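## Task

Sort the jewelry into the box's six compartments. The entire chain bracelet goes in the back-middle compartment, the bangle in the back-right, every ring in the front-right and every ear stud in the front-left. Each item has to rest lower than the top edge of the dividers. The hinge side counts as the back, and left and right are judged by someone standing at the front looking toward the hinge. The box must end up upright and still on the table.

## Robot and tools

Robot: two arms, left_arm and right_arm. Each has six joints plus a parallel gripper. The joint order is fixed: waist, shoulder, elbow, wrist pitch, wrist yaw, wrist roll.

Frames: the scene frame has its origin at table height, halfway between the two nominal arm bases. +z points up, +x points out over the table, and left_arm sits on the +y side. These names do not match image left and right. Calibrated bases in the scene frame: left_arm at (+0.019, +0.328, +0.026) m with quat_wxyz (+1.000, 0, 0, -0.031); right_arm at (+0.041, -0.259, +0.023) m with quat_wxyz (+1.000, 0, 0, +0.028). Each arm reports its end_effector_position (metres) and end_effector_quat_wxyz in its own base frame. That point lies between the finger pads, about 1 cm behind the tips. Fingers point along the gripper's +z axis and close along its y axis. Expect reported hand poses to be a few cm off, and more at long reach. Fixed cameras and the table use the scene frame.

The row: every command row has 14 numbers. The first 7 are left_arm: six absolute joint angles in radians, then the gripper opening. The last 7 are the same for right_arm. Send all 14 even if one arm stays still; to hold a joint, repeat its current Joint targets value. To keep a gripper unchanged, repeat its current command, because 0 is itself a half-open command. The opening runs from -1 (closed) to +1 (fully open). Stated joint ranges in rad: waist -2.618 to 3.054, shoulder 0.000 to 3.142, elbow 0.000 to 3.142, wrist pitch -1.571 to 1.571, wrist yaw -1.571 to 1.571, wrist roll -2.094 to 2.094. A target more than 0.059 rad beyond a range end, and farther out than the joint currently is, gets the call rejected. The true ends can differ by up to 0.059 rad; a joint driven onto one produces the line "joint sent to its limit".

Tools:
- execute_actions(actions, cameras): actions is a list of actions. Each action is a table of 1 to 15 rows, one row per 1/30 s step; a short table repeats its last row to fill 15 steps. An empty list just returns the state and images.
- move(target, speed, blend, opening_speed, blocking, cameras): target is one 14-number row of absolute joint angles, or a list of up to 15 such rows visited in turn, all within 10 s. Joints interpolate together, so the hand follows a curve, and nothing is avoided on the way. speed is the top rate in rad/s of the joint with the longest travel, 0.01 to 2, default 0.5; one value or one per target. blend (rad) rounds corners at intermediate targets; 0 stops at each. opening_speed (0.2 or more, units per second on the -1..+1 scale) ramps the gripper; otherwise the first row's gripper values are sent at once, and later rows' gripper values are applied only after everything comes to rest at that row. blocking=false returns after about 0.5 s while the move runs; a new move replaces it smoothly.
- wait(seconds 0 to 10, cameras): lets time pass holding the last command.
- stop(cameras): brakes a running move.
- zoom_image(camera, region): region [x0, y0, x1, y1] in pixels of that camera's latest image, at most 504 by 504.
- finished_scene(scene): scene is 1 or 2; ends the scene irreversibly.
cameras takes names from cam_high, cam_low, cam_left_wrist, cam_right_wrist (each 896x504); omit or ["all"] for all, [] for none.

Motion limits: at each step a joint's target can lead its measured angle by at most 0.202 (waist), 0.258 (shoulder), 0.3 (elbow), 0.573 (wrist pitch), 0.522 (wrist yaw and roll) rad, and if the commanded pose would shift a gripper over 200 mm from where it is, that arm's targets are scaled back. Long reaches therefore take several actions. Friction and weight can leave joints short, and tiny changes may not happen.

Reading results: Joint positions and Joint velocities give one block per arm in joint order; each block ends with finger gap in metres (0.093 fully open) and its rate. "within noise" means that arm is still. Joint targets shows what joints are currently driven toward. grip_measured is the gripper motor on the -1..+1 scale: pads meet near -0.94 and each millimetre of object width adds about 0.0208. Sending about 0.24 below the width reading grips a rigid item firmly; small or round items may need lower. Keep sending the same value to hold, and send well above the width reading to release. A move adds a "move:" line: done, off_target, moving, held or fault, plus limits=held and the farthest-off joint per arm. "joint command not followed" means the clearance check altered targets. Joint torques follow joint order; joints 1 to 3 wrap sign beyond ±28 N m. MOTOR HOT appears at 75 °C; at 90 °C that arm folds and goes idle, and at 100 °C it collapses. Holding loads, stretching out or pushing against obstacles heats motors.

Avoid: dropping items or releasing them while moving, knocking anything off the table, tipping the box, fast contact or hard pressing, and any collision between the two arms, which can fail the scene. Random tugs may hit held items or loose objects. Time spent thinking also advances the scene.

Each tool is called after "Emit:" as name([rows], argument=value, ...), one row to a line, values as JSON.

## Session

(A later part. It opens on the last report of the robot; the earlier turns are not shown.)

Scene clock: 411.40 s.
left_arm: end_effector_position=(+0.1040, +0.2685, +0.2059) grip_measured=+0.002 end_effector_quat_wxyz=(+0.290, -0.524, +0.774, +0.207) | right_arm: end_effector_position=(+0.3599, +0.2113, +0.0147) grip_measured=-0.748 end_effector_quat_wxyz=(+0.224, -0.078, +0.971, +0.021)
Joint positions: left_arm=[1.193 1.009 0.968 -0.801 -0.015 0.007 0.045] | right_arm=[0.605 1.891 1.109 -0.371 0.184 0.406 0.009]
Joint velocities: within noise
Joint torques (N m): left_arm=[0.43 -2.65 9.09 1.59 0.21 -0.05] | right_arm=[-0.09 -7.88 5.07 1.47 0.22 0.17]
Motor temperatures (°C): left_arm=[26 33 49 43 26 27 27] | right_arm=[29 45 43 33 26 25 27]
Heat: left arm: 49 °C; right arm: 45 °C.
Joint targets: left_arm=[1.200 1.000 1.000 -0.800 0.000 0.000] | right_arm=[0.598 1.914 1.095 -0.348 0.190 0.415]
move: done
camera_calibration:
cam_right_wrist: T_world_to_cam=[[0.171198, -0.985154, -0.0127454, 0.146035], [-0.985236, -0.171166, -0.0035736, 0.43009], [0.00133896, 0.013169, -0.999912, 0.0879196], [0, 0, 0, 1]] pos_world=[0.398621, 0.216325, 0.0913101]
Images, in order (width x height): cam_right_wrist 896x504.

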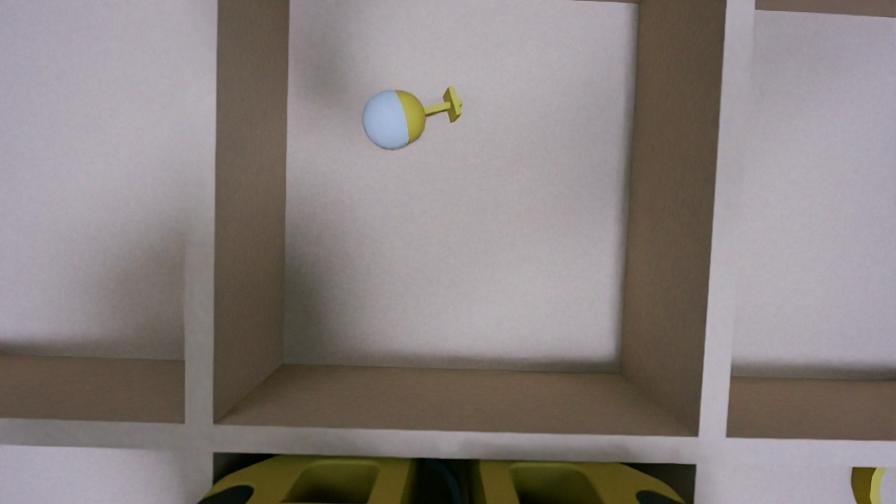

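Emit:
move([
  [1.2,1.0,1.0,-0.8,0,0,0,0.598,1.917,1.090,-0.340,0.190,0.415,-0.75],
  [1.2,1.0,1.0,-0.8,0,0,0,0.598,1.917,1.090,-0.340,0.190,0.415,-1],
], speed=0.12, opening_speed=0.5, cameras=["cam_right_wrist","cam_high"])

Scene clock: 421.27 s.
left_arm: end_effector_position=(+0.1040, +0.2685, +0.2059) grip_measured=+0.002 end_effector_quat_wxyz=(+0.290, -0.524, +0.774, +0.207) | right_arm: end_effector_position=(+0.3601, +0.2112, +0.0141) grip_measured=-0.973 end_effector_quat_wxyz=(+0.225, -0.075, +0.971, +0.022)
Joint positions: left_arm=[1.193 1.009 0.968 -0.801 -0.015 0.007 0.045] | right_arm=[0.605 1.891 1.104 -0.363 0.185 0.41 0]
Joint velocities: within noise
Joint torques (N m): left_arm=[0.42 -2.63 9.07 1.59 0.2 -0.05] | right_arm=[-0.08 -7.61 5.08 1.47 0.22 0.1]
Motor temperatures (°C): left_arm=[26 33 49 43 26 27 27] | right_arm=[29 46 43 33 26 25 27]
Heat: left arm: 49 °C; right arm: 46 °C.
Joint targets: left_arm=[1.200 1.000 1.000 -0.800 0.000 0.000] | right_arm=[0.598 1.917 1.090 -0.340 0.190 0.415]
move: done
camera_calibration:
cam_right_wrist: T_world_to_cam=[[0.166735, -0.985881, -0.0154163, 0.147725], [-0.98599, -0.166637, -0.00746291, 0.429693], [0.00478863, 0.0164446, -0.999853, 0.085319], [0, 0, 0, 1]] pos_world=[0.398633, 0.215838, 0.0907906]
Images, in order (width x height): cam_high 896x504, cam_right_wrist 896x504.

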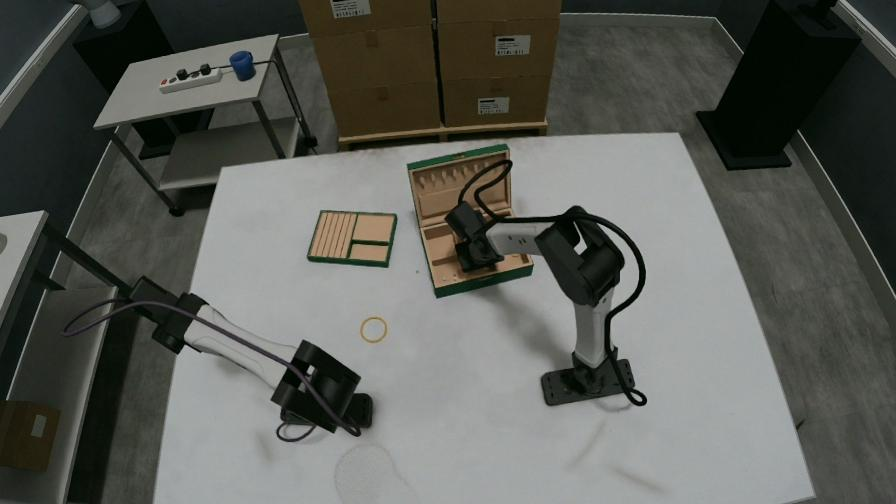

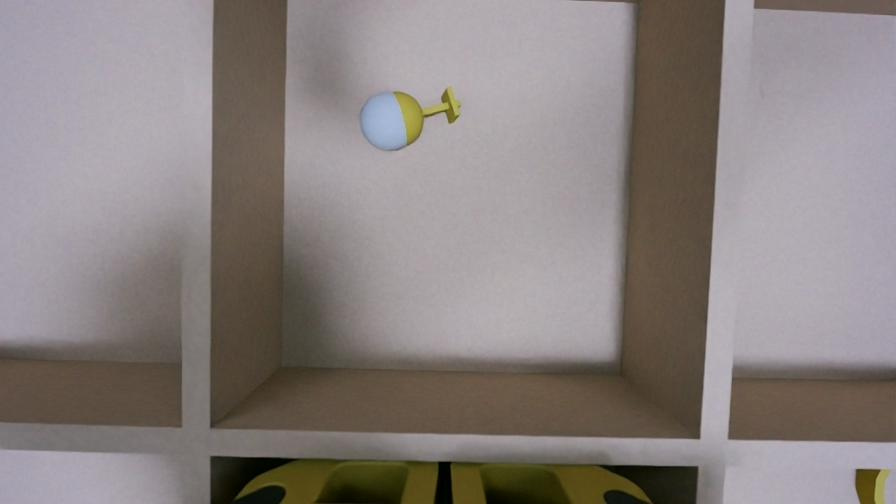

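Emit:
move([
  [1.2,1.0,1.0,-0.8,0,0,0,0.598,1.865,1.155,-0.456,0.190,0.415,-1],
  [1.2,1.0,1.0,-0.8,0,0,0,0.598,1.820,1.225,-0.572,0.190,0.415,-1],
  [1.2,1.0,1.0,-0.8,0,0,0,0.598,1.757,1.40,-0.805,0.190,0.415,-1],
], speed=0.2, blend=0.02, cameras=["cam_right_wrist","cam_high"])

Scene clock: 434.17 s.
left_arm: end_effector_position=(+0.1040, +0.2685, +0.2059) grip_measured=+0.002 end_effector_quat_wxyz=(+0.290, -0.524, +0.774, +0.207) | right_arm: end_effector_position=(+0.3585, +0.2101, +0.1086) grip_measured=-0.973 end_effector_quat_wxyz=(+0.210, -0.077, +0.975, +0.013)
Joint positions: left_arm=[1.193 1.009 0.968 -0.801 -0.015 0.007 0.045] | right_arm=[0.605 1.783 1.38 -0.783 0.185 0.41 0]
Joint velocities: within noise
Joint torques (N m): left_arm=[0.42 -2.63 9.09 1.59 0.21 -0.05] | right_arm=[-0.08 -12.21 9.05 0.95 0.22 0.1]
Motor temperatures (°C): left_arm=[26 33 49 43 26 27 27] | right_arm=[29 47 42 33 26 25 27]
Heat: left arm: 49 °C; right arm: 47 °C.
Joint targets: left_arm=[1.200 1.000 1.000 -0.800 0.000 0.000] | right_arm=[0.598 1.757 1.400 -0.805 0.190 0.415]
move: done
camera_calibration:
cam_right_wrist: T_world_to_cam=[[0.166504, -0.986041, -0.0000710957, 0.146769], [-0.985723, -0.166452, 0.0253655, 0.424853], [-0.0250232, -0.00415337, -0.999678, 0.194832], [0, 0, 0, 1]] pos_world=[0.399225, 0.216247, 0.184004]
Images, in order (width x height): cam_high 896x504, cam_right_wrist 896x504.

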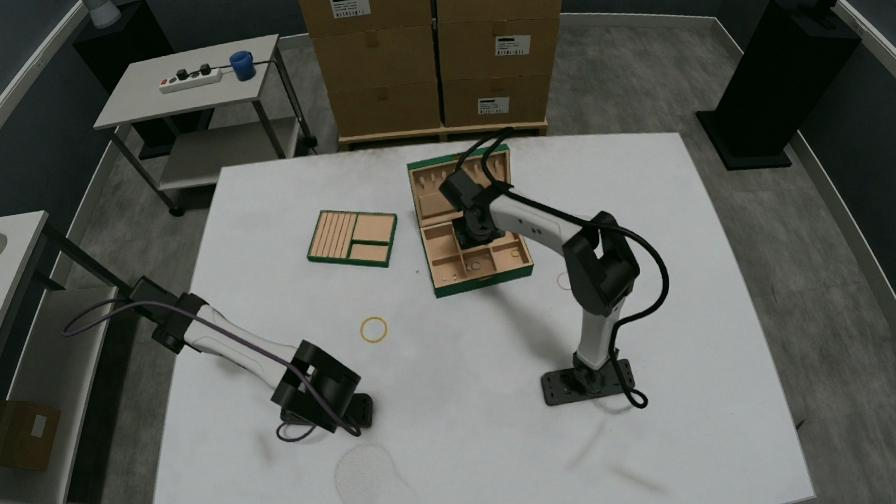

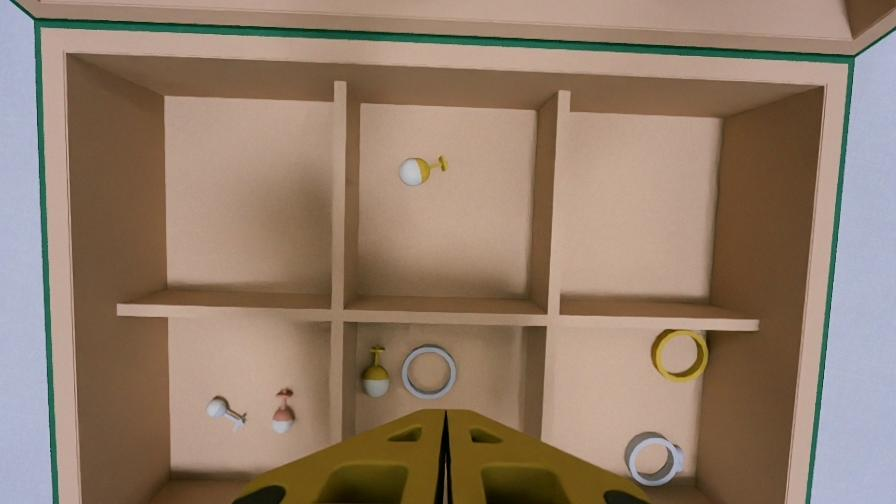

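Emit:
move([
  [1.2,1.0,1.0,-0.8,0,0,0,0.601,1.76,1.39,-0.80,0.187,0.414,-0.75],
  [1.2,1.0,1.0,-0.8,0,0,0,0.601,1.851,1.113,-0.434,0.187,0.414,-0.75],
], speed=0.3, cameras=["cam_right_wrist"])

Emit:
move(target=[1.2,1.0,1.0,-0.8,0,0,0,0.601,1.890,1.075,-0.360,0.187,0.414,-0.75], speed=0.12, cameras=["cam_right_wrist"])

Scene clock: 469.73 s.
left_arm: end_effector_position=(+0.1040, +0.2685, +0.2059) grip_measured=+0.002 end_effector_quat_wxyz=(+0.290, -0.524, +0.774, +0.207) | right_arm: end_effector_position=(+0.3533, +0.2065, +0.0327) grip_measured=-0.752 end_effector_quat_wxyz=(+0.219, -0.076, +0.973, +0.018)
Joint positions: left_arm=[1.193 1.009 0.968 -0.801 -0.015 0.007 0.045] | right_arm=[0.605 1.836 1.121 -0.45 0.185 0.41 0.009]
Joint velocities: within noise
Joint torques (N m): left_arm=[0.43 -2.63 9.09 1.59 0.2 -0.05] | right_arm=[0.18 -8.29 5.82 1.39 0.19 0.09]
Motor temperatures (°C): left_arm=[26 33 49 43 26 27 27] | right_arm=[29 52 45 32 26 25 27]
Heat: left arm: 49 °C; right arm: 52 °C.
Joint targets: left_arm=[1.200 1.000 1.000 -0.800 0.000 0.000] | right_arm=[0.601 1.851 1.113 -0.434 0.187 0.414]
move: done
camera_calibration:
cam_right_wrist: T_world_to_cam=[[0.166582, -0.985987, -0.00895644, 0.14437], [-0.985997, -0.166642, 0.00636086, 0.421876], [-0.00776424, 0.00777142, -0.99994, 0.11032], [0, 0, 0, 1]] pos_world=[0.392775, 0.211791, 0.108923]
Images, in order (width x height): cam_right_wrist 896x504.

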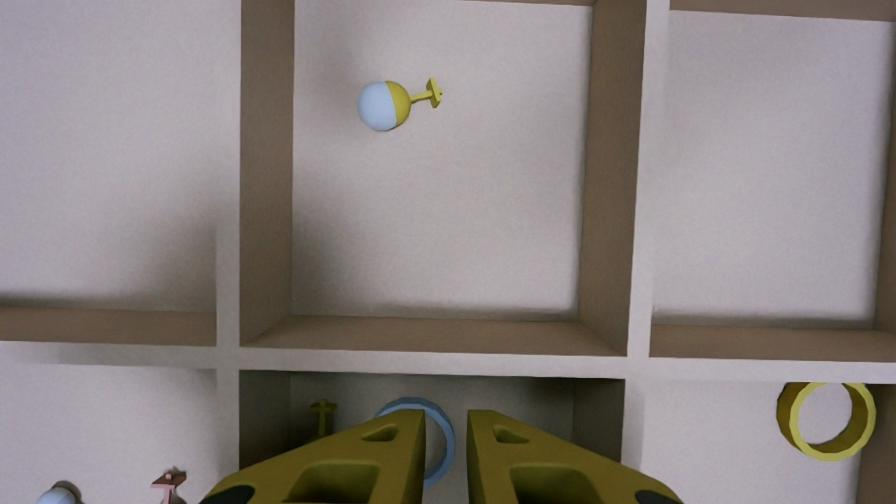

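Scene clock: 470.90 s.
left_arm: end_effector_position=(+0.1040, +0.2685, +0.2059) grip_measured=+0.002 end_effector_quat_wxyz=(+0.290, -0.524, +0.774, +0.207) | right_arm: end_effector_position=(+0.3541, +0.2070, +0.0150) grip_measured=-0.752 end_effector_quat_wxyz=(+0.221, -0.076, +0.972, +0.019)
Joint positions: left_arm=[1.193 1.009 0.968 -0.801 -0.015 0.007 0.045] | right_arm=[0.605 1.872 1.086 -0.376 0.185 0.41 0.009]
Joint velocities: within noise
Joint torques (N m): left_arm=[0.42 -2.63 9.09 1.59 0.2 -0.05] | right_arm=[0.17 -8.05 5.34 1.35 0.19 0.09]
Motor temperatures (°C): left_arm=[26 33 49 43 26 27 27] | right_arm=[29 52 45 32 26 25 27]
Heat: left arm: 49 °C; right arm: 52 °C.
Joint targets: left_arm=[1.200 1.000 1.000 -0.800 0.000 0.000] | right_arm=[0.601 1.890 1.075 -0.360 0.187 0.414]
move: done
camera_calibration:
cam_right_wrist: T_world_to_cam=[[0.166462, -0.985996, -0.010093, 0.144618], [-0.986036, -0.1665, 0.0031023, 0.422913], [-0.00473935, 0.0094357, -0.999944, 0.0911253], [0, 0, 0, 1]] pos_world=[0.393366, 0.212148, 0.0912679]
Images, in order (width x height): cam_right_wrist 896x504.

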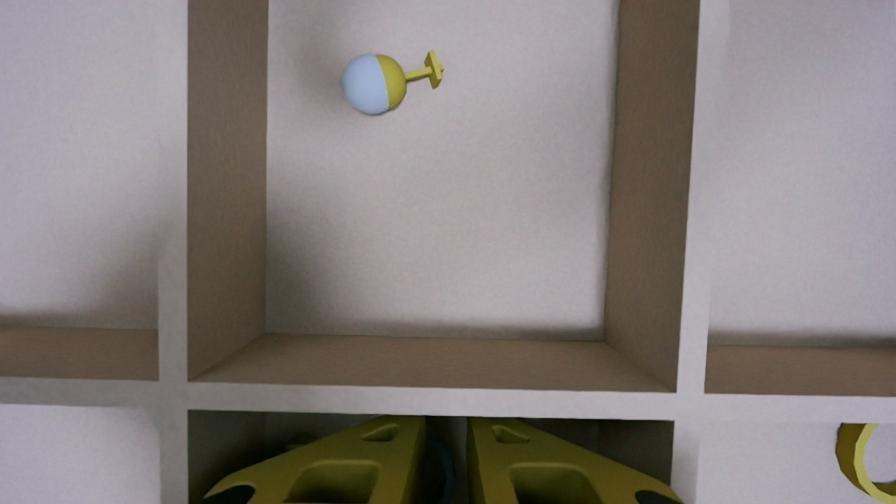

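Emit:
move(target=[1.2,1.0,1.0,-0.8,0,0,0,0.601,1.905,1.058,-0.328,0.187,0.414,-0.75], speed=0.12, cameras=["cam_right_wrist"])

Scene clock: 476.73 s.
left_arm: end_effector_position=(+0.1040, +0.2685, +0.2059) grip_measured=+0.002 end_effector_quat_wxyz=(+0.290, -0.524, +0.774, +0.207) | right_arm: end_effector_position=(+0.3558, +0.2078, +0.0132) grip_measured=-0.752 end_effector_quat_wxyz=(+0.227, -0.075, +0.971, +0.022)
Joint positions: left_arm=[1.193 1.009 0.968 -0.801 -0.015 0.007 0.045] | right_arm=[0.605 1.874 1.075 -0.35 0.187 0.41 0.009]
Joint velocities: within noise
Joint torques (N m): left_arm=[0.43 -2.65 9.1 1.59 0.2 -0.05] | right_arm=[0.18 -6.89 4.72 1.46 0.17 0.09]
Motor temperatures (°C): left_arm=[26 33 49 43 26 27 27] | right_arm=[29 51 44 32 26 25 27]
Heat: left arm: 49 °C; right arm: 51 °C.
Joint targets: left_arm=[1.200 1.000 1.000 -0.800 0.000 0.000] | right_arm=[0.601 1.905 1.058 -0.328 0.187 0.414]
move: done
camera_calibration:
cam_right_wrist: T_world_to_cam=[[0.165999, -0.986019, -0.0144861, 0.145367], [-0.986101, -0.165872, -0.00958252, 0.424727], [0.0070457, 0.0158755, -0.999849, 0.0838499], [0, 0, 0, 1]] pos_world=[0.394102, 0.212454, 0.0900131]
Images, in order (width x height): cam_right_wrist 896x504.

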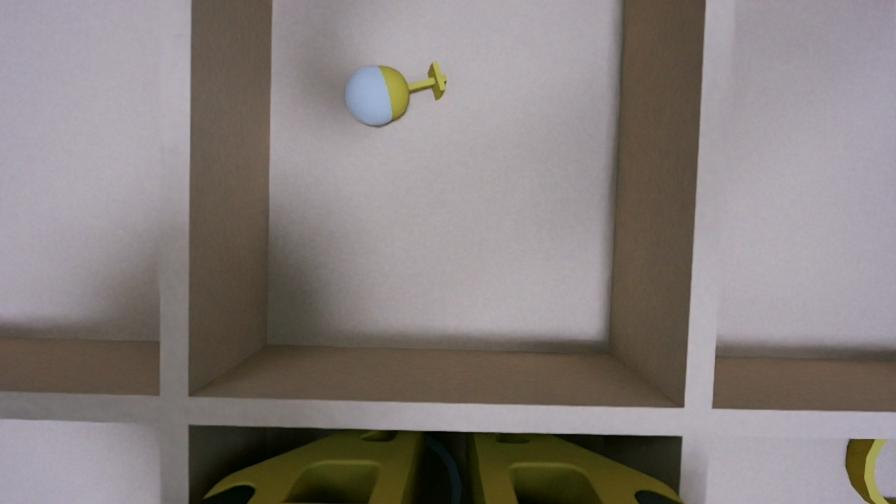

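Emit:
move(target=[1.2,1.0,1.0,-0.8,0,0,0,0.601,1.905,1.058,-0.328,0.187,0.414,-1], speed=0.12, opening_speed=0.5, cameras=["cam_right_wrist"])

Emit:
zoom_image(camera="cam_right_wrist", region=[340, 400, 560, 504])

Emit:
move(target=[1.2,1.0,1.0,-0.8,0,0,0,0.601,1.85,1.113,-0.434,0.187,0.414,-1], speed=0.12, cameras=["cam_right_wrist"])

Emit:
zoom_image(camera="cam_right_wrist", region=[240, 350, 640, 504])

Scene clock: 514.30 s.
left_arm: end_effector_position=(+0.1040, +0.2685, +0.2059) grip_measured=+0.002 end_effector_quat_wxyz=(+0.290, -0.524, +0.774, +0.207) | right_arm: end_effector_position=(+0.3578, +0.2094, +0.0143) grip_measured=-0.973 end_effector_quat_wxyz=(+0.231, -0.075, +0.970, +0.025)
Joint positions: left_arm=[1.193 1.009 0.968 -0.801 -0.015 0.007 0.045] | right_arm=[0.605 1.874 1.075 -0.337 0.185 0.41 0]
Joint velocities: within noise
Joint torques (N m): left_arm=[0.42 -2.63 9.09 1.59 0.2 -0.05] | right_arm=[0.2 -6.9 4.78 1.35 0.18 0.09]
Motor temperatures (°C): left_arm=[26 33 50 43 26 27 27] | right_arm=[29 48 42 34 26 25 27]
Heat: left arm: 50 °C; right arm: 48 °C.
Joint targets: left_arm=[1.200 1.000 1.000 -0.800 0.000 0.000] | right_arm=[0.601 1.905 1.058 -0.328 0.187 0.414]
move: done
camera_calibration:
cam_right_wrist: T_world_to_cam=[[0.166627, -0.985808, -0.0204387, 0.146447], [-0.985887, -0.166229, -0.0198506, 0.427103], [0.0161714, 0.0234579, -0.999594, 0.0800155], [0, 0, 0, 1]] pos_world=[0.395379, 0.213489, 0.0914544]
Images, in order (width x height): cam_right_wrist 896x504.

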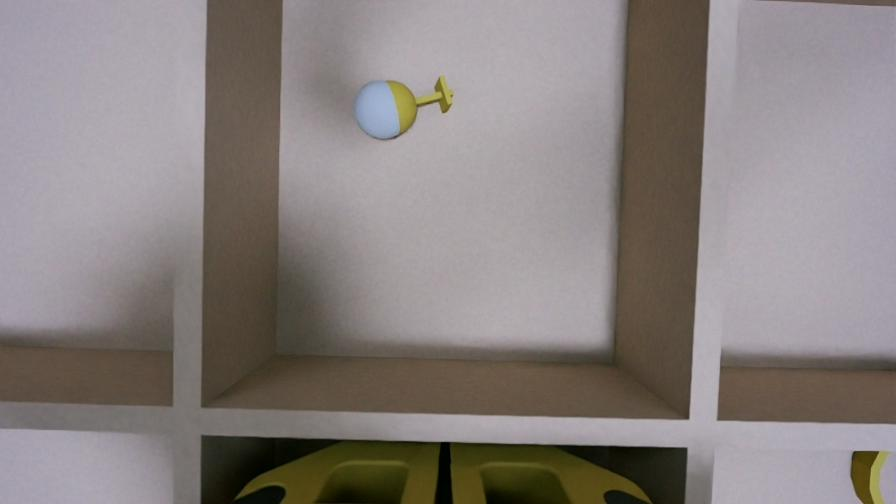

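Scaled by 2.291 from the camera's 896x504 image, which has a finer 1280x720 frame.

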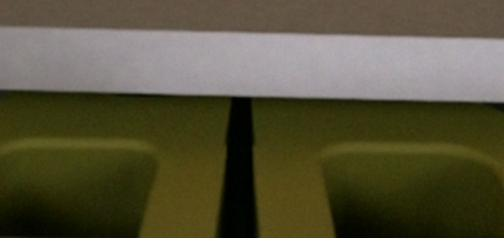

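Scene clock: 515.70 s.
left_arm: end_effector_position=(+0.1040, +0.2685, +0.2059) grip_measured=+0.002 end_effector_quat_wxyz=(+0.290, -0.524, +0.774, +0.207) | right_arm: end_effector_position=(+0.3517, +0.2053, +0.0144) grip_measured=-0.973 end_effector_quat_wxyz=(+0.212, -0.077, +0.974, +0.014)
Joint positions: left_arm=[1.193 1.009 0.968 -0.801 -0.015 0.007 0.045] | right_arm=[0.605 1.874 1.096 -0.404 0.185 0.41 0]
Joint velocities: within noise
Joint torques (N m): left_arm=[0.42 -2.63 9.07 1.59 0.2 -0.05] | right_arm=[0.17 -12.1 7.98 0.85 0.18 0.09]
Motor temperatures (°C): left_arm=[26 33 50 43 26 27 27] | right_arm=[29 48 42 34 26 25 27]
Heat: left arm: 50 °C; right arm: 48 °C.
Joint targets: left_arm=[1.200 1.000 1.000 -0.800 0.000 0.000] | right_arm=[0.601 1.850 1.113 -0.434 0.187 0.414]
move: done
camera_calibration:
cam_right_wrist: T_world_to_cam=[[0.166222, -0.986088, -0.000885382, 0.143246], [-0.985847, -0.166202, 0.021957, 0.419806], [-0.0217987, -0.0027769, -0.999759, 0.0990526], [0, 0, 0, 1]] pos_world=[0.392213, 0.211301, 0.0899378]
Images, in order (width x height): cam_right_wrist 896x504.

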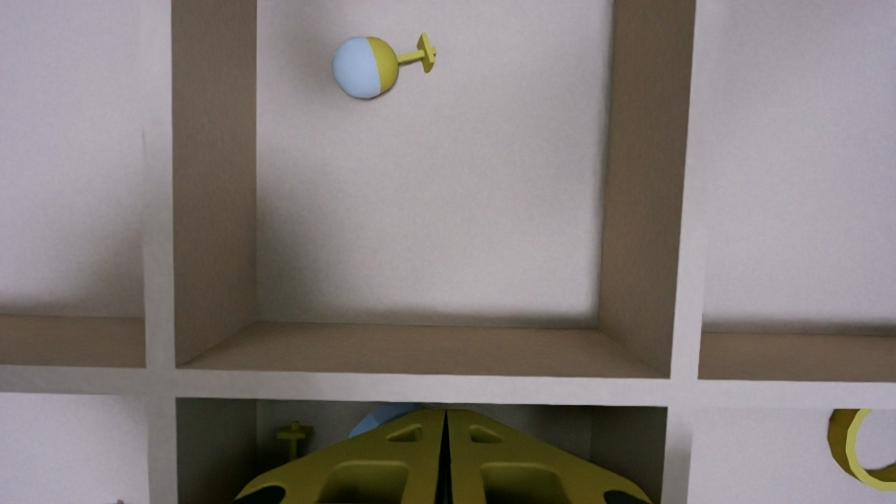

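Scaled by 1.260 from the camera's 896x504 image, which has a finer 1280x720 frame.

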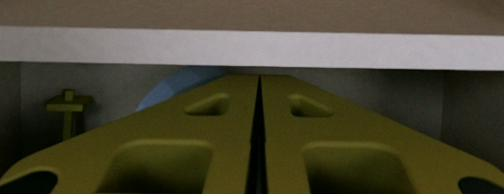

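Emit:
move([
  [1.2,1.0,1.0,-0.8,0,0,0,0.601,1.76,1.39,-0.80,0.187,0.414,-1],
  [1.2,1.0,1.0,-0.8,0,0,0,0.2,1.4,1.3,-1.0,0,0,-1],
  [1.2,1.0,1.0,-0.8,0,0,0,-0.4,1.3,0.95,-1.22,0,-0.4,-1],
], speed=0.7, blend=[0.05,0.1,0], cameras=["cam_low","cam_high"])

Emit:
zoom_image(camera="cam_low", region=[470, 160, 620, 310])

Emit:
zoom_image(camera="cam_high", region=[400, 190, 560, 320])

Scene clock: 557.03 s.
left_arm: end_effector_position=(+0.1040, +0.2685, +0.2059) grip_measured=+0.002 end_effector_quat_wxyz=(+0.290, -0.524, +0.774, +0.207) | right_arm: end_effector_position=(+0.1905, -0.0810, +0.0970) grip_measured=-0.973 end_effector_quat_wxyz=(+0.004, +0.004, +1.000, -0.006)
Joint positions: left_arm=[1.193 1.009 0.968 -0.801 -0.015 0.007 0.045] | right_arm=[-0.395 1.316 0.958 -1.201 0.009 -0.387 0]
Joint velocities: left_arm=[within noise] | right_arm=[-0.002 -0.022 -0.012 -0.051 -0.154 0.022 0]
Joint torques (N m): left_arm=[0.43 -2.63 9.09 1.59 0.2 -0.06] | right_arm=[0.05 -5.85 5.71 0.18 -0.08 -0.07]
Motor temperatures (°C): left_arm=[26 33 50 44 26 27 27] | right_arm=[29 56 45 32 26 25 27]
Heat: left arm: 50 °C; right arm: 56 °C.
Joint targets: left_arm=[1.200 1.000 1.000 -0.800 0.000 0.000] | right_arm=[-0.400 1.300 0.950 -1.220 0.000 -0.400]
move: done
Images, in order (width x height): cam_high 896x504, cam_low 896x504.

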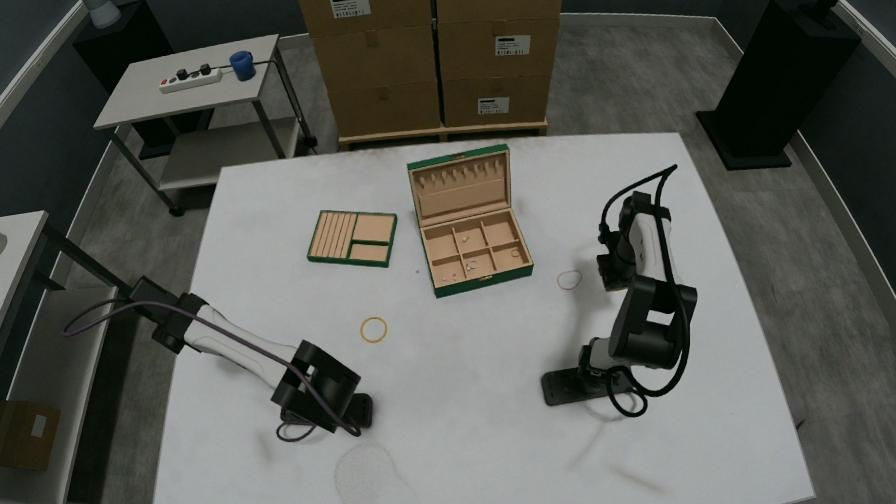

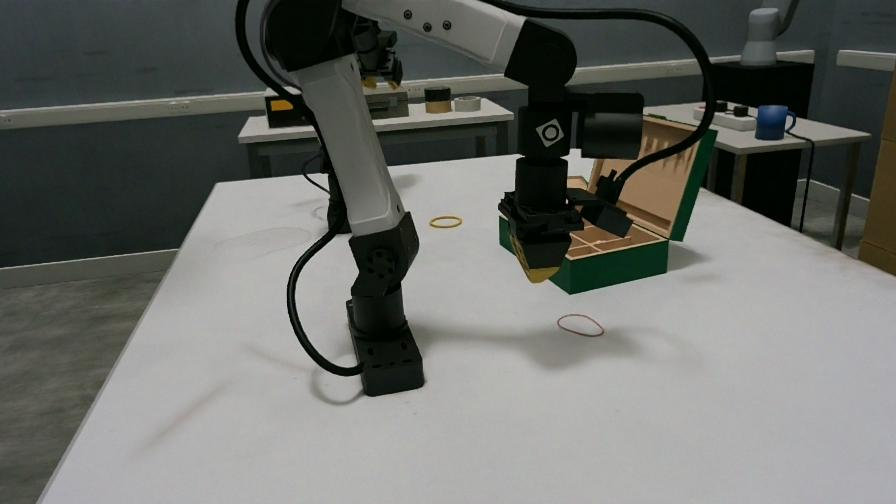

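Scaled by 3.360 from the camera's 896x504 image, which has a finer 1280x720 frame.

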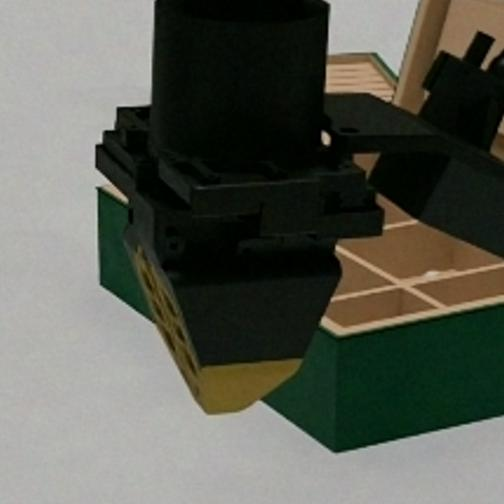

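Scaled by 3.150 from the camera's 896x504 image, which has a finer 1280x720 frame.

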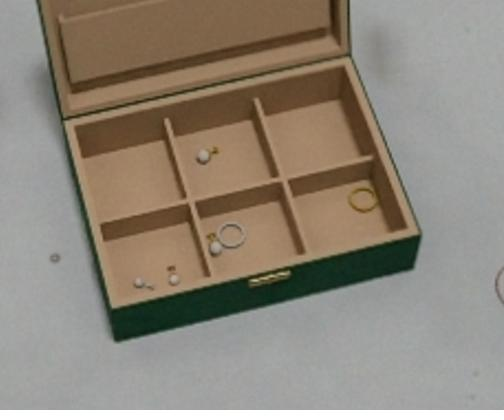

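Emit:
move([
  [1.2,1.0,1.0,-0.8,0,0,0,0.2,1.4,1.3,-1.0,0,0.6,-0.8],
  [1.2,1.0,1.0,-0.8,0,0,0,0.570,2.077,1.75,-1.23,0,1.985,-0.8],
], speed=0.8, blend=0.1, cameras=["cam_right_wrist","cam_low"])

Scene clock: 589.23 s.
left_arm: end_effector_position=(+0.1040, +0.2685, +0.2059) grip_measured=+0.002 end_effector_quat_wxyz=(+0.290, -0.524, +0.774, +0.207) | right_arm: end_effector_position=(+0.3395, +0.2160, +0.0808) grip_measured=-0.802 end_effector_quat_wxyz=(+0.007, +0.646, +0.764, +0.012)
Joint positions: left_arm=[1.193 1.009 0.968 -0.801 -0.015 0.007 0.045] | right_arm=[0.569 2.062 1.73 -1.211 0.005 1.972 0.007]
Joint velocities: within noise
Joint torques (N m): left_arm=[0.43 -2.65 9.09 1.59 0.2 -0.05] | right_arm=[0.59 -10.24 8.38 0.12 0.03 0.22]
Motor temperatures (°C): left_arm=[26 33 50 44 26 27 27] | right_arm=[29 47 43 31 26 25 27]
Heat: left arm: 50 °C; right arm: 47 °C.
Joint targets: left_arm=[1.200 1.000 1.000 -0.800 0.000 0.000] | right_arm=[0.570 2.077 1.750 -1.230 0.000 1.985]
move: done
camera_calibration:
cam_right_wrist: T_world_to_cam=[[-0.98425, -0.172668, -0.0379291, 0.373833], [-0.171615, 0.881718, 0.439456, -0.128365], [-0.042437, 0.439043, -0.897463, 0.0685563], [0, 0, 0, 1]] pos_world=[0.348825, 0.147631, 0.132117]
Images, in order (width x height): cam_low 896x504, cam_right_wrist 896x504.

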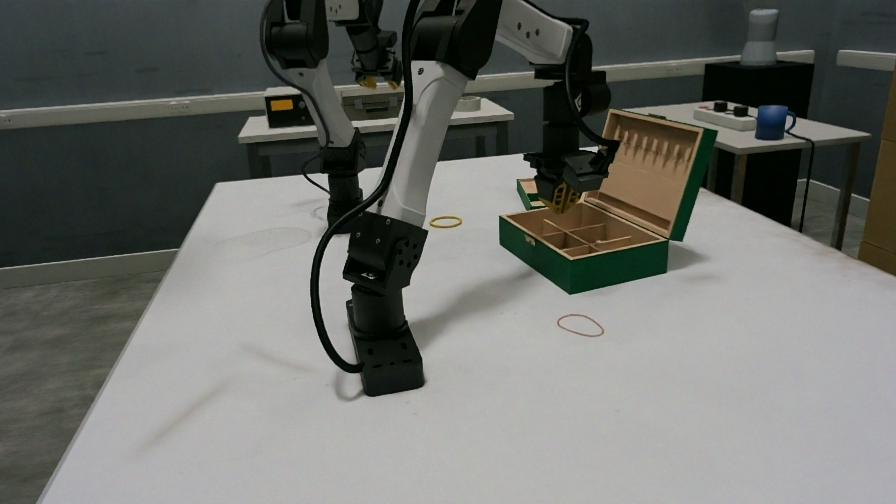

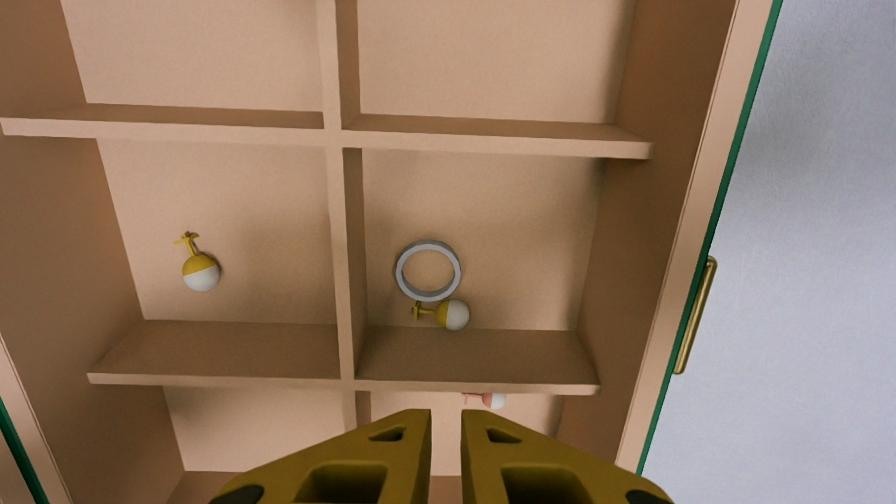

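Emit:
move(target=[1.2,1.0,1.0,-0.8,0,0,0,0.567,2.132,1.567,-1.008,0,1.985,-1], speed=0.3, cameras=["cam_right_wrist"])

Scene clock: 611.07 s.
left_arm: end_effector_position=(+0.1040, +0.2685, +0.2059) grip_measured=+0.002 end_effector_quat_wxyz=(+0.290, -0.524, +0.774, +0.207) | right_arm: end_effector_position=(+0.3362, +0.2138, +0.0220) grip_measured=-0.973 end_effector_quat_wxyz=(+0.003, +0.646, +0.763, +0.000)
Joint positions: left_arm=[1.193 1.009 0.968 -0.801 -0.015 0.007 0.045] | right_arm=[0.569 2.116 1.575 -1.027 0.005 1.973 0]
Joint velocities: within noise
Joint torques (N m): left_arm=[0.43 -2.63 9.09 1.59 0.21 -0.05] | right_arm=[0.34 -10.32 5.39 0.45 0.03 0.17]
Motor temperatures (°C): left_arm=[26 33 50 44 26 27 27] | right_arm=[29 48 45 30 26 25 27]
Heat: left arm: 50 °C; right arm: 48 °C.
Joint targets: left_arm=[1.200 1.000 1.000 -0.800 0.000 0.000] | right_arm=[0.567 2.132 1.567 -1.008 0.000 1.985]
move: done
camera_calibration:
cam_right_wrist: T_world_to_cam=[[-0.985005, -0.171897, -0.0147031, 0.36753], [-0.161368, 0.887803, 0.431006, -0.105779], [-0.0610353, 0.426916, -0.902229, 0.0255345], [0, 0, 0, 1]] pos_world=[0.346508, 0.146187, 0.0740332]
Images, in order (width x height): cam_right_wrist 896x504.

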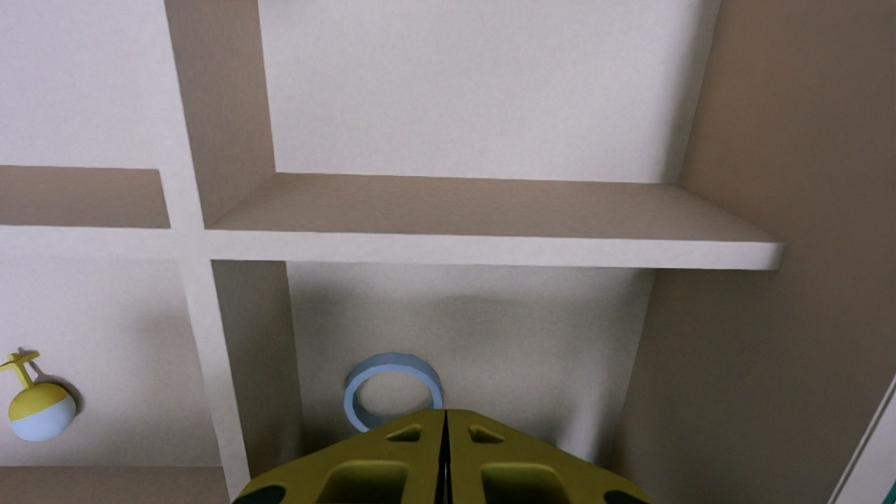

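Emit:
move([
  [1.2,1.0,1.0,-0.8,0,0,0,0.567,2.085,1.72,-1.20,0,1.985,-1],
  [1.2,1.0,1.0,-0.8,0,0,0,0.540,2.12,1.76,-1.21,0,0.375,-1],
  [1.2,1.0,1.0,-0.8,0,0,0,0.537,2.159,1.632,-1.046,0,0.370,-1],
], speed=0.5, blend=0.03, cameras=["cam_right_wrist"])

Scene clock: 653.00 s.
left_arm: end_effector_position=(+0.1040, +0.2685, +0.2059) grip_measured=+0.002 end_effector_quat_wxyz=(+0.290, -0.524, +0.774, +0.207) | right_arm: end_effector_position=(+0.3482, +0.2094, +0.0254) grip_measured=-0.973 end_effector_quat_wxyz=(+0.000, -0.081, +0.997, -0.003)
Joint positions: left_arm=[1.193 1.009 0.968 -0.801 -0.015 0.007 0.045] | right_arm=[0.544 2.147 1.638 -1.064 0.005 0.382 0]
Joint velocities: within noise
Joint torques (N m): left_arm=[0.42 -2.63 9.09 1.59 0.2 -0.05] | right_arm=[-0.06 -11.1 5.74 0.52 0 -0.06]
Motor temperatures (°C): left_arm=[26 33 51 44 26 27 27] | right_arm=[29 55 42 30 26 25 27]
Heat: left arm: 51 °C; right arm: 55 °C.
Joint targets: left_arm=[1.200 1.000 1.000 -0.800 0.000 0.000] | right_arm=[0.537 2.159 1.632 -1.046 0.000 0.370]
move: done
camera_calibration:
cam_right_wrist: T_world_to_cam=[[0.167105, -0.98593, -0.00425611, 0.147638], [-0.887328, -0.152272, 0.435272, 0.369091], [-0.429795, -0.0689596, -0.900289, 0.263437], [0, 0, 0, 1]] pos_world=[0.416058, 0.21993, 0.0771429]
Images, in order (width x height): cam_right_wrist 896x504.

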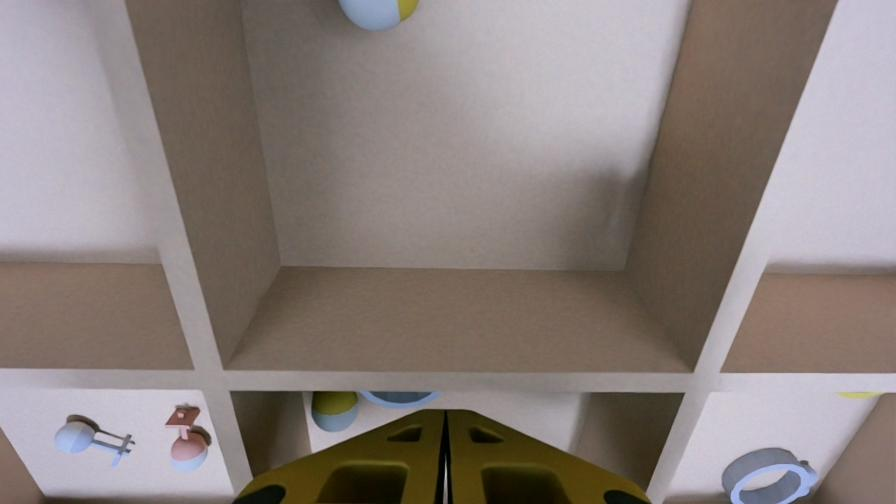

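Emit:
move([
  [1.2,1.0,1.0,-0.8,0,0,0,0.556,2.159,1.632,-1.046,0,0.380,-1],
  [1.2,1.0,1.0,-0.8,0,0,0,0.556,2.178,1.595,-0.99,0,0.380,-1],
], speed=0.1, cameras=["cam_right_wrist"])

Scene clock: 665.10 s.
left_arm: end_effector_position=(+0.1040, +0.2685, +0.2059) grip_measured=+0.002 end_effector_quat_wxyz=(+0.290, -0.524, +0.774, +0.207) | right_arm: end_effector_position=(+0.3487, +0.2122, +0.0127) grip_measured=-0.973 end_effector_quat_wxyz=(+0.005, -0.083, +0.997, -0.001)
Joint positions: left_arm=[1.193 1.009 0.968 -0.801 -0.015 0.007 0.045] | right_arm=[0.549 2.159 1.604 -1.008 0.005 0.382 0]
Joint velocities: within noise
Joint torques (N m): left_arm=[0.43 -2.65 9.07 1.59 0.2 -0.06] | right_arm=[1.1 -10.45 5.34 0.54 0 0.04]
Motor temperatures (°C): left_arm=[26 33 51 44 26 27 27] | right_arm=[29 54 42 30 26 25 27]
Heat: left arm: 51 °C; right arm: 54 °C.
Joint targets: left_arm=[1.200 1.000 1.000 -0.800 0.000 0.000] | right_arm=[0.556 2.178 1.595 -0.990 0.000 0.380]
move: done
camera_calibration:
cam_right_wrist: T_world_to_cam=[[0.172801, -0.984923, -0.0081713, 0.148161], [-0.890367, -0.159748, 0.426295, 0.378248], [-0.421173, -0.0663885, -0.904547, 0.248939], [0, 0, 0, 1]] pos_world=[0.416024, 0.222878, 0.0651425]
Images, in order (width x height): cam_right_wrist 896x504.

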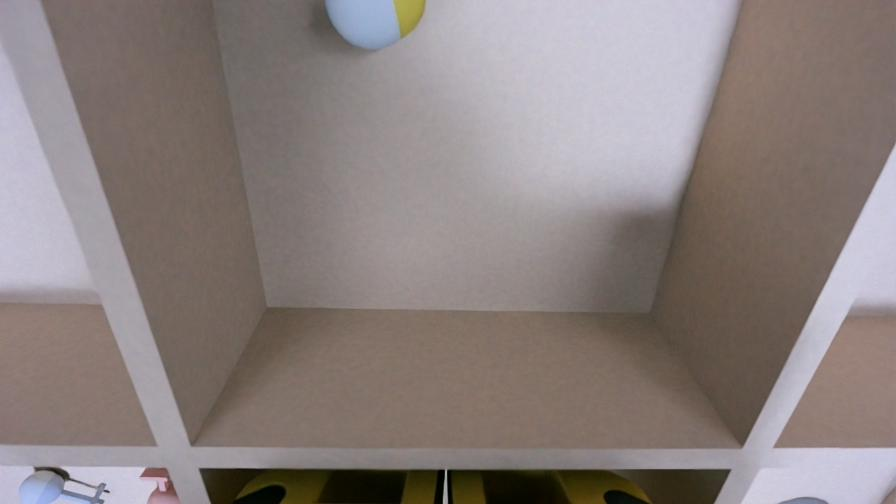

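Emit:
move(target=[1.2,1.0,1.0,-0.8,0,0,0,0.556,2.188,1.578,-0.965,0,0.380,-1], speed=0.1, cameras=["cam_right_wrist"])

Scene clock: 674.57 s.
left_arm: end_effector_position=(+0.1040, +0.2685, +0.2059) grip_measured=+0.002 end_effector_quat_wxyz=(+0.290, -0.524, +0.774, +0.207) | right_arm: end_effector_position=(+0.3489, +0.2123, +0.0104) grip_measured=-0.973 end_effector_quat_wxyz=(+0.006, -0.083, +0.996, +0.000)
Joint positions: left_arm=[1.193 1.009 0.968 -0.801 -0.015 0.007 0.045] | right_arm=[0.549 2.16 1.595 -0.996 0.005 0.382 0]
Joint velocities: within noise
Joint torques (N m): left_arm=[0.43 -2.63 9.09 1.59 0.2 -0.06] | right_arm=[1.09 -9.58 4.57 0.69 0 0.04]
Motor temperatures (°C): left_arm=[26 33 51 44 26 27 27] | right_arm=[29 54 42 30 26 25 27]
Heat: left arm: 51 °C; right arm: 54 °C.
Joint targets: left_arm=[1.200 1.000 1.000 -0.800 0.000 0.000] | right_arm=[0.556 2.188 1.578 -0.965 0.000 0.380]
move: done
camera_calibration:
cam_right_wrist: T_world_to_cam=[[0.172823, -0.984909, -0.0092897, 0.148198], [-0.891473, -0.160425, 0.42372, 0.379951], [-0.418816, -0.0649473, -0.905745, 0.245722], [0, 0, 0, 1]] pos_world=[0.416017, 0.222874, 0.0629455]
Images, in order (width x height): cam_right_wrist 896x504.

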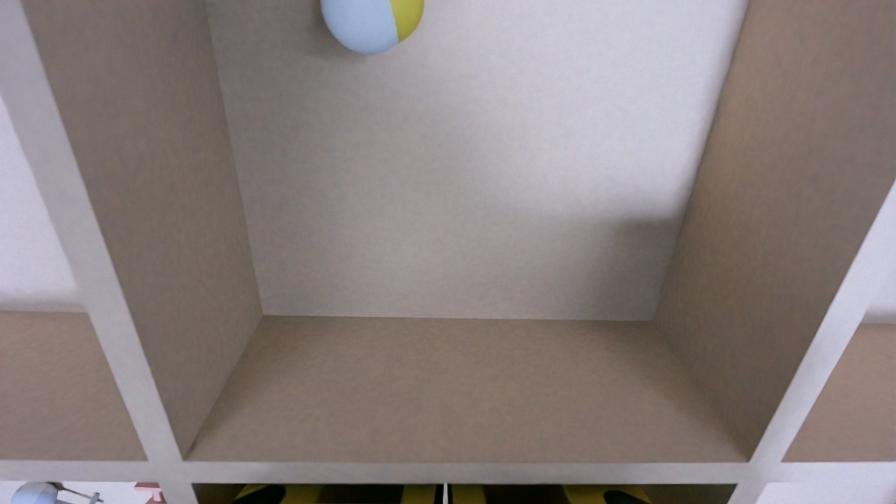

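Emit:
move([
  [1.2,1.0,1.0,-0.8,0,0,0,0.561,2.165,1.541,-0.951,0,0.385,-1],
  [1.2,1.0,1.0,-0.8,0,0,0,0.561,2.085,1.71,-1.20,0,0.385,-1],
], speed=0.1, cameras=["cam_right_wrist"])

Scene clock: 690.00 s.
left_arm: end_effector_position=(+0.1040, +0.2685, +0.2059) grip_measured=+0.002 end_effector_quat_wxyz=(+0.290, -0.524, +0.774, +0.207) | right_arm: end_effector_position=(+0.3374, +0.2079, +0.0497) grip_measured=-0.973 end_effector_quat_wxyz=(-0.015, -0.086, +0.996, -0.011)
Joint positions: left_arm=[1.193 1.009 0.968 -0.801 -0.015 0.007 0.045] | right_arm=[0.555 2.118 1.691 -1.18 0.007 0.382 0]
Joint velocities: within noise
Joint torques (N m): left_arm=[0.42 -2.63 9.07 1.59 0.2 -0.05] | right_arm=[1.01 -15.17 8.14 0.06 -0.01 0.09]
Motor temperatures (°C): left_arm=[26 33 51 44 26 27 27] | right_arm=[29 56 42 30 26 25 27]
Heat: left arm: 51 °C; right arm: 56 °C.
Joint targets: left_arm=[1.200 1.000 1.000 -0.800 0.000 0.000] | right_arm=[0.561 2.085 1.710 -1.200 0.000 0.385]
move: done
camera_calibration:
cam_right_wrist: T_world_to_cam=[[0.178848, -0.983832, 0.00939242, 0.143011], [-0.872619, -0.154207, 0.463418, 0.342715], [-0.454477, -0.0910775, -0.88609, 0.292711], [0, 0, 0, 1]] pos_world=[0.406513, 0.220207, 0.0992056]
Images, in order (width x height): cam_right_wrist 896x504.

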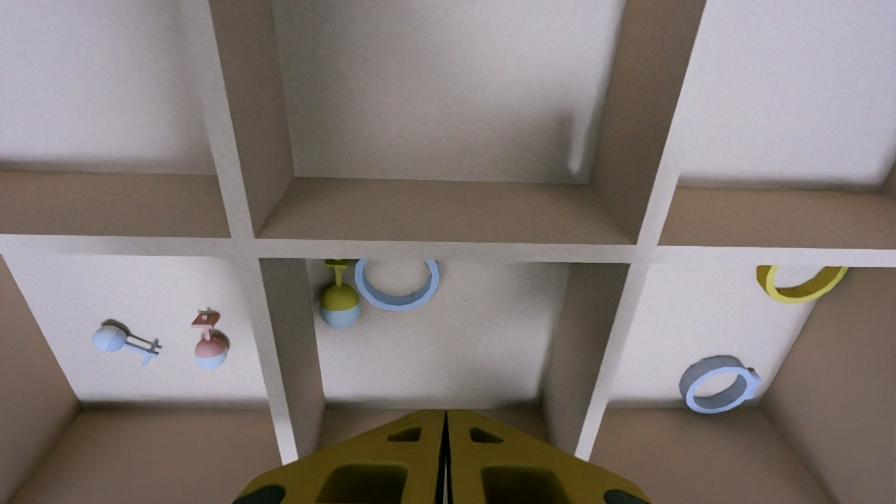

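Emit:
move([
  [1.2,1.0,1.0,-0.8,0,0,0,0.556,2.11,1.735,-1.18,0,0.385,-0.82],
  [1.2,1.0,1.0,-0.8,0,0,0,0.556,2.155,1.655,-1.075,0,0.385,-0.82],
], speed=0.25, blend=0.03, cameras=["cam_right_wrist"])

Emit:
zoom_image(camera="cam_right_wrist", region=[300, 330, 600, 504])

Scene clock: 719.23 s.
left_arm: end_effector_position=(+0.1040, +0.2685, +0.2059) grip_measured=+0.002 end_effector_quat_wxyz=(+0.290, -0.524, +0.774, +0.207) | right_arm: end_effector_position=(+0.3470, +0.2139, +0.0347) grip_measured=-0.822 end_effector_quat_wxyz=(+0.002, -0.086, +0.996, -0.003)
Joint positions: left_arm=[1.193 1.009 0.968 -0.801 -0.015 0.007 0.045] | right_arm=[0.555 2.139 1.663 -1.093 0.007 0.382 0.006]
Joint velocities: within noise
Joint torques (N m): left_arm=[0.43 -2.63 9.09 1.59 0.21 -0.06] | right_arm=[0.59 -10.69 5.6 0.56 -0.02 0.09]
Motor temperatures (°C): left_arm=[26 33 51 44 26 27 27] | right_arm=[29 58 44 29 26 25 27]
Heat: left arm: 51 °C; right arm: 58 °C.
Joint targets: left_arm=[1.200 1.000 1.000 -0.800 0.000 0.000] | right_arm=[0.556 2.155 1.655 -1.075 0.000 0.385]
move: done; blend cut to 0 rad at target 1
camera_calibration:
cam_right_wrist: T_world_to_cam=[[0.178772, -0.983879, -0.0047297, 0.14785], [-0.887271, -0.163292, 0.431376, 0.36717], [-0.425194, -0.0729215, -0.90216, 0.270882], [0, 0, 0, 1]] pos_world=[0.414525, 0.225175, 0.08669]
Images, in order (width x height): cam_right_wrist 896x504.

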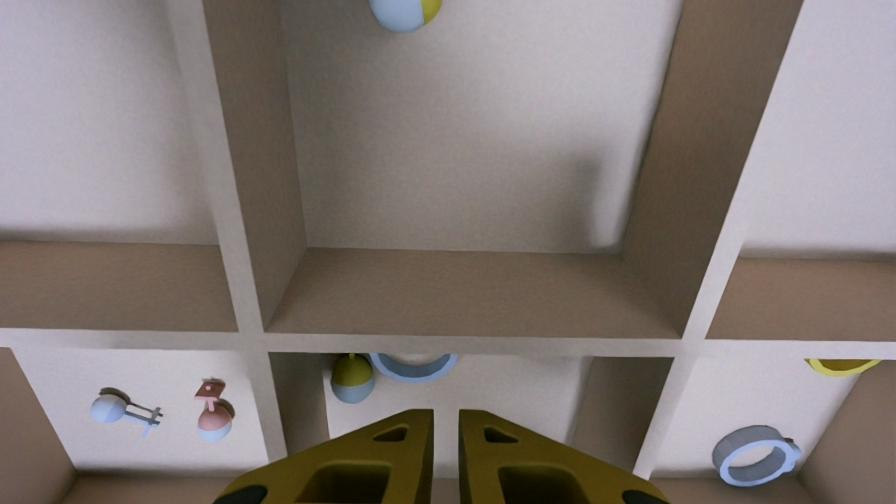

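Scaled by 1.680 from the camera's 896x504 image, which has a finer 1280x720 frame.

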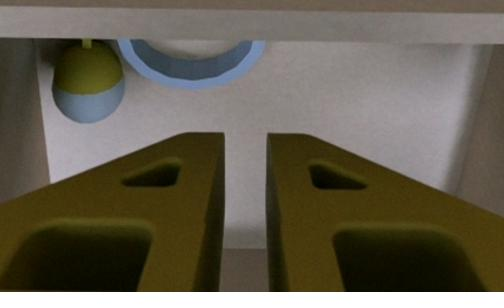

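Emit:
move([
  [1.2,1.0,1.0,-0.8,0,0,0,0.543,2.170,1.665,-1.075,0,0.380,-0.82],
  [1.2,1.0,1.0,-0.8,0,0,0,0.543,2.187,1.618,-1.006,0,0.380,-0.82],
], speed=0.1, cameras=["cam_right_wrist"])

Emit:
zoom_image(camera="cam_right_wrist", region=[200, 380, 700, 504])

Scene clock: 735.47 s.
left_arm: end_effector_position=(+0.1040, +0.2685, +0.2059) grip_measured=+0.002 end_effector_quat_wxyz=(+0.290, -0.524, +0.774, +0.207) | right_arm: end_effector_position=(+0.3511, +0.2136, +0.0152) grip_measured=-0.822 end_effector_quat_wxyz=(+0.005, -0.084, +0.996, -0.001)
Joint positions: left_arm=[1.193 1.009 0.968 -0.801 -0.015 0.007 0.045] | right_arm=[0.549 2.167 1.628 -1.024 0.007 0.382 0.006]
Joint velocities: within noise
Joint torques (N m): left_arm=[0.42 -2.63 9.07 1.59 0.2 -0.06] | right_arm=[-0.06 -10.45 5.33 0.55 -0.01 0.03]
Motor temperatures (°C): left_arm=[26 33 51 44 26 27 27] | right_arm=[29 59 43 29 26 25 27]
Heat: left arm: 51 °C; right arm: 59 °C.
Joint targets: left_arm=[1.200 1.000 1.000 -0.800 0.000 0.000] | right_arm=[0.543 2.187 1.618 -1.006 0.000 0.380]
move: done
camera_calibration:
cam_right_wrist: T_world_to_cam=[[0.173167, -0.984869, -0.00682695, 0.148988], [-0.890285, -0.159494, 0.426562, 0.379415], [-0.421196, -0.0677887, -0.904433, 0.252578], [0, 0, 0, 1]] pos_world=[0.418373, 0.22437, 0.0676129]
Images, in order (width x height): cam_right_wrist 896x504.

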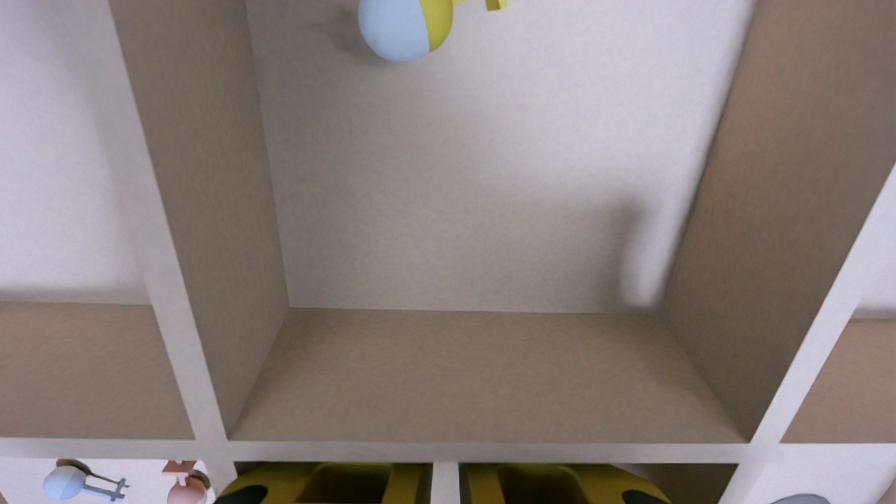

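Scaled by 1.008 from the camera's 896x504 image, which has a finer 1280x720 frame.

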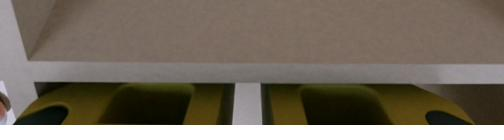

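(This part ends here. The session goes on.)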